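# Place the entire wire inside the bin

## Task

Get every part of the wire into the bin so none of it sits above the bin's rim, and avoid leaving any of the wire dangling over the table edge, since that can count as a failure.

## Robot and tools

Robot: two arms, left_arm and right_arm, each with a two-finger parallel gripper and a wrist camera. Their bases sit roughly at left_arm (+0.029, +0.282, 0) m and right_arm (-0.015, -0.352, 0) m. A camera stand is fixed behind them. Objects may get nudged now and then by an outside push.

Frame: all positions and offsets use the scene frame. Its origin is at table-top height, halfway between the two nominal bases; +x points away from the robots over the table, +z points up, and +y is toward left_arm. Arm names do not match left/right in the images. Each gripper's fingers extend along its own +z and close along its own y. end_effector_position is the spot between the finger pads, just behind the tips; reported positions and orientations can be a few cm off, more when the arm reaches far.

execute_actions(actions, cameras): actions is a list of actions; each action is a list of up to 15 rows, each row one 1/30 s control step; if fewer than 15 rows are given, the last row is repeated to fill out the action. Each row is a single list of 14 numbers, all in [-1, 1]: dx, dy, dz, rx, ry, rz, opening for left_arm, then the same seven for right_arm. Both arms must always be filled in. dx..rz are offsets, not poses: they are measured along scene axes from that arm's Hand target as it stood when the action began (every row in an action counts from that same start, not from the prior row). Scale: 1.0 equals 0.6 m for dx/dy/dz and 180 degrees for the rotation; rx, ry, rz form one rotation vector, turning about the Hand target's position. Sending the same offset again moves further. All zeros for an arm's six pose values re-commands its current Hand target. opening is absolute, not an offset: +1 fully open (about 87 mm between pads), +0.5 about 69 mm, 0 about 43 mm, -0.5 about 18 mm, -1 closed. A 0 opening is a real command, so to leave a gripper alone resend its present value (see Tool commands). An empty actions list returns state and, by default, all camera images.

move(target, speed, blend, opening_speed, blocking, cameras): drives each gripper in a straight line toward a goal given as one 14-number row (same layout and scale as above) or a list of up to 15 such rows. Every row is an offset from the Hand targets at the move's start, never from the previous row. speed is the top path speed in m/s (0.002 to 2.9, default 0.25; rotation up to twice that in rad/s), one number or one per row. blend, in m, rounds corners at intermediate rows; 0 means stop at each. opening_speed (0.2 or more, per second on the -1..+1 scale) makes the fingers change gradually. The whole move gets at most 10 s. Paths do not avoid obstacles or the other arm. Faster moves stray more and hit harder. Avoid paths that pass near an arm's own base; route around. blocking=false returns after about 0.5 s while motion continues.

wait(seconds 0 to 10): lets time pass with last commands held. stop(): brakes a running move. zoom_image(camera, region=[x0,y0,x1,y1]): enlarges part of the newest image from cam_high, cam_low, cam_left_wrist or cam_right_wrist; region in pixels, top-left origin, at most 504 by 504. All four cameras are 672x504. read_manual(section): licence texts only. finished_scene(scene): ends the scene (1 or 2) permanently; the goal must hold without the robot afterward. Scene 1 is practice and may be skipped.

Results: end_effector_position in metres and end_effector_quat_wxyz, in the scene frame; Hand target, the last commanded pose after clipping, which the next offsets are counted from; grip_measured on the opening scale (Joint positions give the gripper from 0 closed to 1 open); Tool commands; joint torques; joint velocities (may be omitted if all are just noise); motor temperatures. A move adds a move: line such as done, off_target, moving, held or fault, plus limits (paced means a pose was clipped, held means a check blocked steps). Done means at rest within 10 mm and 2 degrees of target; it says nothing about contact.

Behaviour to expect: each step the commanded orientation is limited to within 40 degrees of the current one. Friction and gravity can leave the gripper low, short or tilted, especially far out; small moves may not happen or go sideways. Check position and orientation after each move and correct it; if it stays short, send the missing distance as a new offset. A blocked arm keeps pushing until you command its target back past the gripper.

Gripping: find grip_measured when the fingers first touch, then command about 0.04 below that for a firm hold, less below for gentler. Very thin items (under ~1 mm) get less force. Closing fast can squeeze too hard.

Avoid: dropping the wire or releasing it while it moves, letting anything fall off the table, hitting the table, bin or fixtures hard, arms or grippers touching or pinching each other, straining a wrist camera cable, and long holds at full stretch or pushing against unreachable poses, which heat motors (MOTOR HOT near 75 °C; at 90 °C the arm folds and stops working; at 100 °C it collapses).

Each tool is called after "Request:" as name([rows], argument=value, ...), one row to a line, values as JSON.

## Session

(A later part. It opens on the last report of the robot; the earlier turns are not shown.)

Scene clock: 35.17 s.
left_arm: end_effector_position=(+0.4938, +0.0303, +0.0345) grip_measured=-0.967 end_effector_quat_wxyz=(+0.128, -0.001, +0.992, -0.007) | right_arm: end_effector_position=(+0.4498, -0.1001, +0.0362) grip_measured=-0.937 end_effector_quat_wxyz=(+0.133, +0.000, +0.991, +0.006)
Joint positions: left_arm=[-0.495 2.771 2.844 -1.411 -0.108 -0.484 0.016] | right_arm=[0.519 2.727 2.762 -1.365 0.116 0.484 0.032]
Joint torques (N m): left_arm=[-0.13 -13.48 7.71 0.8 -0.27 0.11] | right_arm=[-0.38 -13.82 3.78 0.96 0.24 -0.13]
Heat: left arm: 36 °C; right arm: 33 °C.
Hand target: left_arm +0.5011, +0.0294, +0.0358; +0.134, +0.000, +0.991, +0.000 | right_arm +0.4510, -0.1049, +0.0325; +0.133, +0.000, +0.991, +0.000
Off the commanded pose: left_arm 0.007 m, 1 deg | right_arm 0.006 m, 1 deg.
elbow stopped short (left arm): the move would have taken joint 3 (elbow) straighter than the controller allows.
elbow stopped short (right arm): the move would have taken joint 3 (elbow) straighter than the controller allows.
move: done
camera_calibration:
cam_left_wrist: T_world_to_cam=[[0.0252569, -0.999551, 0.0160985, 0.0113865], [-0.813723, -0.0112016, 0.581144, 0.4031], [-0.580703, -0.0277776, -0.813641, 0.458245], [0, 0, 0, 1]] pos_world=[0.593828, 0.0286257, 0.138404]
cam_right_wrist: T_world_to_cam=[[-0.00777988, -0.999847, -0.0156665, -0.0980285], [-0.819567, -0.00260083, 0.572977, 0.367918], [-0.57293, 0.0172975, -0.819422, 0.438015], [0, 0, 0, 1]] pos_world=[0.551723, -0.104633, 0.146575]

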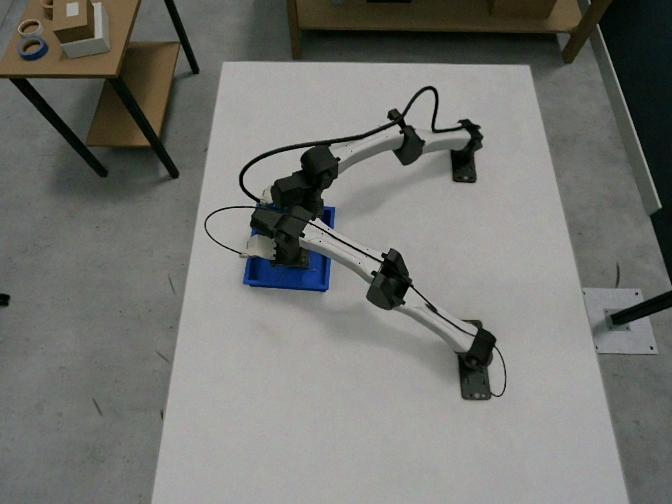

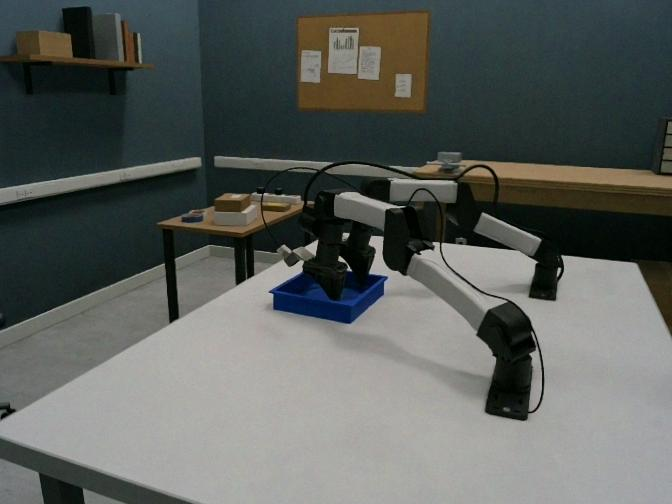

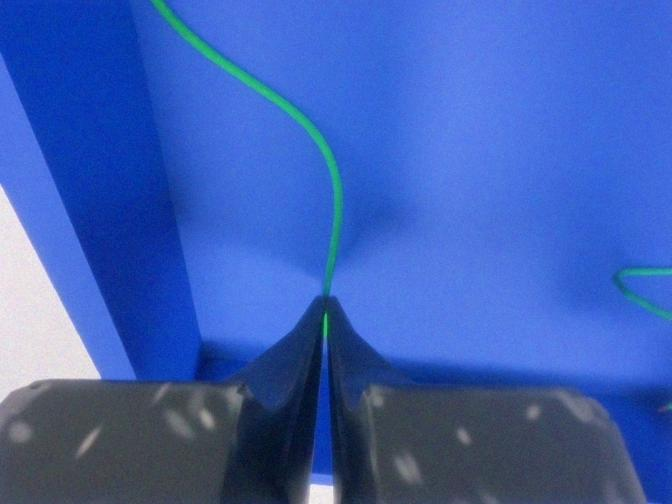

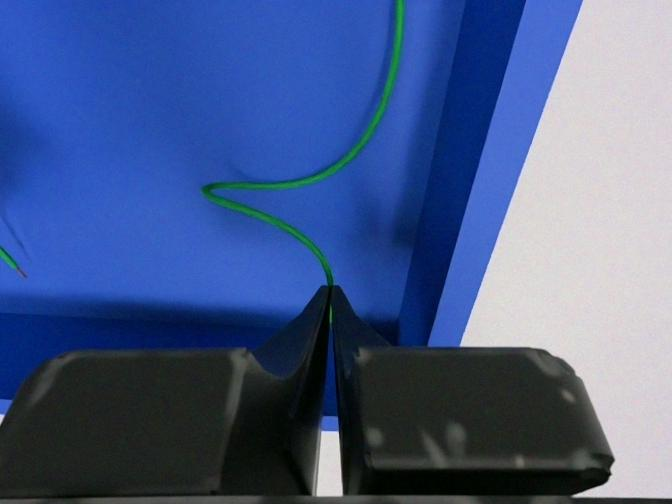

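Request:
move([
  [0,0,-0.022,0,0,0,-1,0,0,-0.022,0,0,0,-1],
  [0,0,-0.022,0,0,0,-0.65,0,0,-0.022,0,0,0,-0.65],
], speed=0.06, opening_speed=0.4, cameras=["all"])

Scene clock: 37.67 s.
left_arm: end_effector_position=(+0.4967, +0.0291, +0.0271) grip_measured=-0.650 end_effector_quat_wxyz=(+0.129, -0.001, +0.992, -0.007) | right_arm: end_effector_position=(+0.4490, -0.1008, +0.0108) grip_measured=-0.650 end_effector_quat_wxyz=(+0.124, -0.001, +0.992, +0.000)
Joint positions: left_arm=[-0.495 2.786 2.844 -1.394 -0.109 -0.484 0.175] | right_arm=[0.519 2.709 2.625 -1.267 0.117 0.484 0.175]
Joint torques (N m): left_arm=[-0.09 -13.03 6.9 0.78 -0.26 0.1] | right_arm=[-0.39 -16.12 3.18 0.98 0.21 -0.11]
Motor temperatures (°C): left_arm=[21 37 35 28 21 19 21] | right_arm=[22 33 33 28 21 20 21]
Heat: left arm: 37 °C; right arm: 33 °C.
Hand target: left_arm +0.5011, +0.0293, +0.0226; +0.134, +0.000, +0.991, -0.001 | right_arm +0.4510, -0.1049, +0.0193; +0.133, +0.000, +0.991, +0.000
Off the commanded pose: left_arm 0.006 m, 1 deg | right_arm 0.010 m, 1 deg.
move: done
camera_calibration:
cam_left_wrist: T_world_to_cam=[[0.025567, -0.999548, 0.0157875, 0.0100911], [-0.81513, -0.0117023, 0.579159, 0.410445], [-0.578713, -0.0276762, -0.815062, 0.452938], [0, 0, 0, 1]] pos_world=[0.596429, 0.0274253, 0.1313]
cam_right_wrist: T_world_to_cam=[[-0.00775246, -0.999961, -0.00431626, -0.0992931], [-0.808703, 0.00373073, 0.588206, 0.377313], [-0.588166, 0.00805061, -0.8087, 0.422526], [0, 0, 0, 1]] pos_world=[0.55288, -0.104098, 0.11933]

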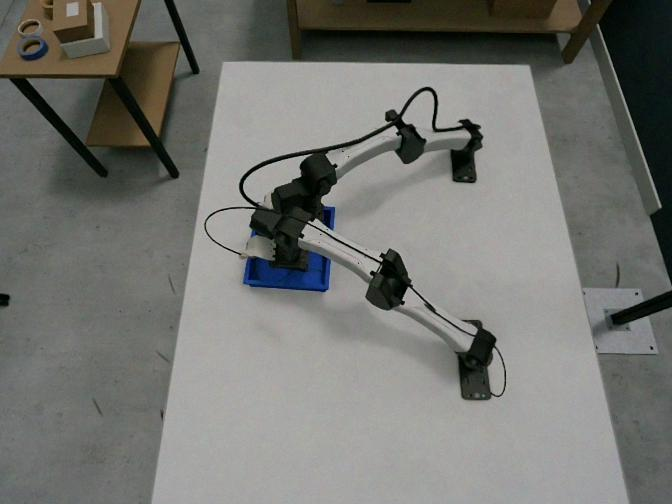

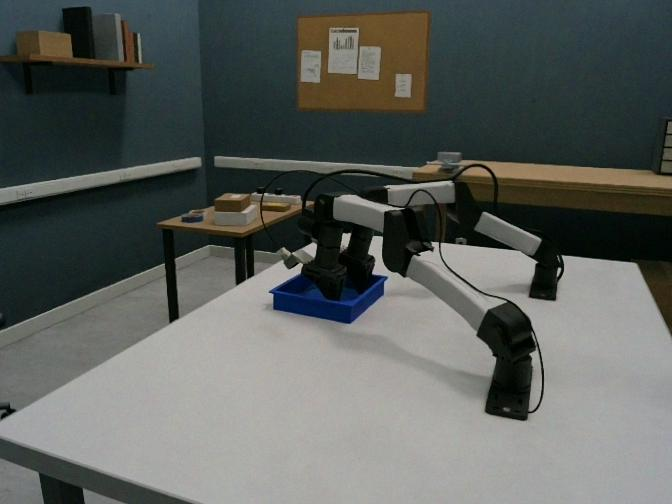

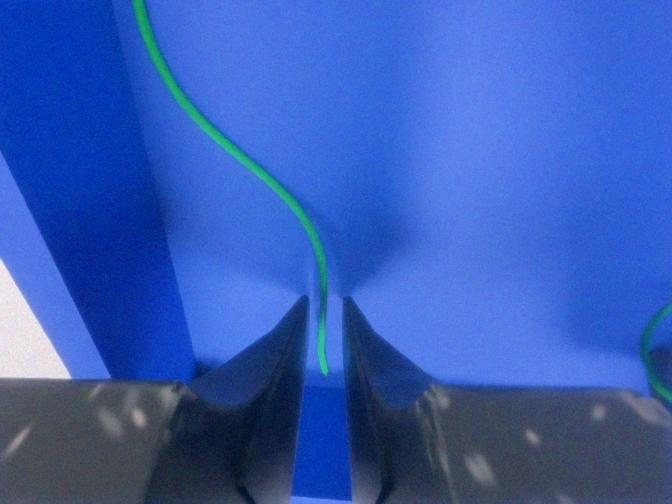

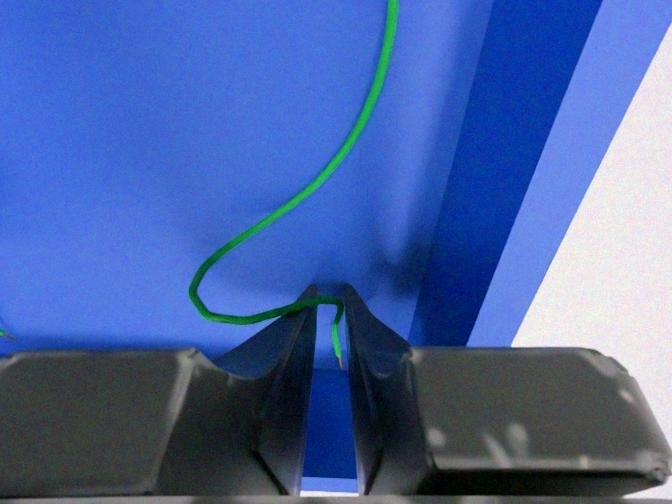

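Request:
move([
  [0,0,0.03,0,0,0,-0.5,0,0,0.03,0,0,0,-0.45],
  [0,0,0.13,0,0,0,-0.5,0,0,0.13,0,0,0,-0.45],
  [-0.15,0.25,0.2,0,0,0,-0.5,-0.15,-0.25,0.2,0,0,0,-0.45],
], speed=[0.06,0.12,0.3], blend=0.01, cameras=["all"])

Request:
zoom_image(camera="cam_high", region=[220, 150, 380, 310])

Request:
zoom_image(camera="cam_low", region=[240, 200, 440, 350])

Scene clock: 40.60 s.
left_arm: end_effector_position=(+0.4109, +0.1818, +0.1344) grip_measured=-0.500 end_effector_quat_wxyz=(+0.120, -0.004, +0.993, +0.009) | right_arm: end_effector_position=(+0.3641, -0.2565, +0.1389) grip_measured=-0.450 end_effector_quat_wxyz=(+0.133, +0.004, +0.991, -0.006)
Joint positions: left_arm=[-0.264 1.987 1.873 -1.229 -0.08 -0.263 0.25] | right_arm=[0.276 1.946 1.832 -1.203 0.08 0.254 0.275]
Joint torques (N m): left_arm=[-0.1 -12.36 5.39 0.78 0.08 0.14] | right_arm=[0.28 -10.35 3.95 1.02 -0.01 -0.14]
Heat: left arm: 39 °C; right arm: 34 °C.
Hand target: left_arm +0.4112, +0.1794, +0.1426; +0.134, +0.000, +0.991, +0.000 | right_arm +0.3610, -0.2548, +0.1393; +0.133, -0.001, +0.991, +0.000
Off the commanded pose: left_arm 0.009 m, 2 deg | right_arm 0.004 m, 1 deg.
elbow stopped short (left arm): the move would have taken joint 3 (elbow) straighter than the controller allows.
elbow stopped short (right arm): the move would have taken joint 3 (elbow) straighter than the controller allows.
move: done; blend cut to 0.009 m at target 1
camera_calibration:
cam_left_wrist: T_world_to_cam=[[0.0360672, -0.999227, -0.0156486, 0.163107], [-0.804808, -0.0383254, 0.592297, 0.279044], [-0.592438, -0.00876835, -0.805568, 0.495816], [0, 0, 0, 1]] pos_world=[0.512435, 0.178022, 0.236689]
cam_right_wrist: T_world_to_cam=[[-0.0203541, -0.999765, 0.00739525, -0.252086], [-0.818824, 0.0209137, 0.573664, 0.244112], [-0.573684, 0.00562101, -0.819057, 0.473037], [0, 0, 0, 1]] pos_world=[0.466127, -0.259792, 0.249271]

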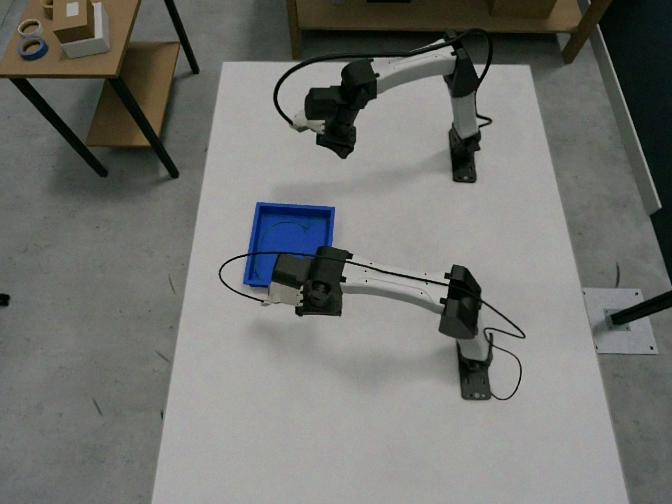

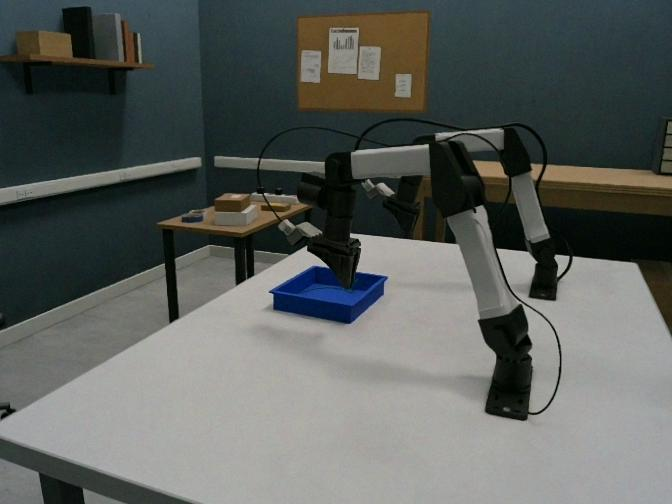

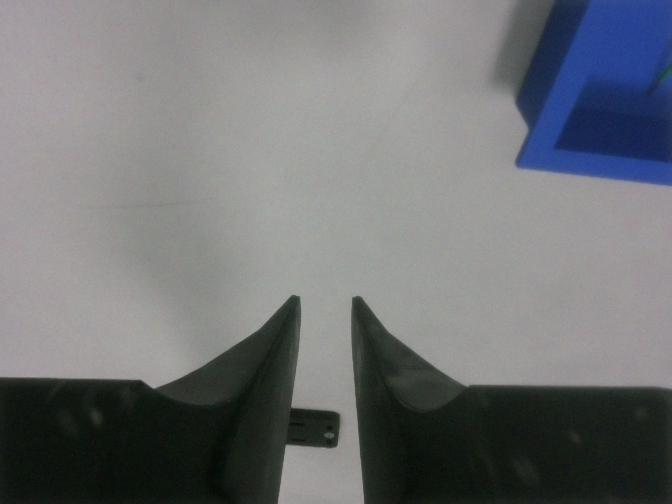

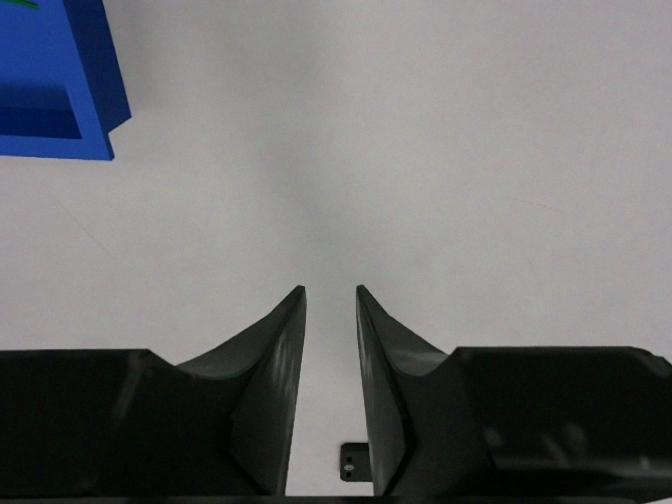

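Scaled by 3.150 from the camera's 672x504 image, which has a finer 960x720 frame.

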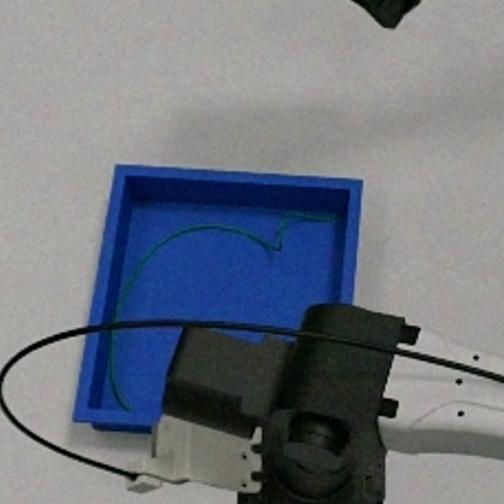

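Scaled by 2.520 from the camera's 672x504 image, which has a finer 960x720 frame.

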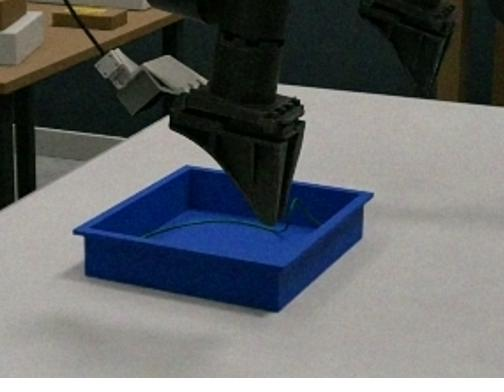

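Request:
finished_scene(scene=1)

The scene is finished: the task was done.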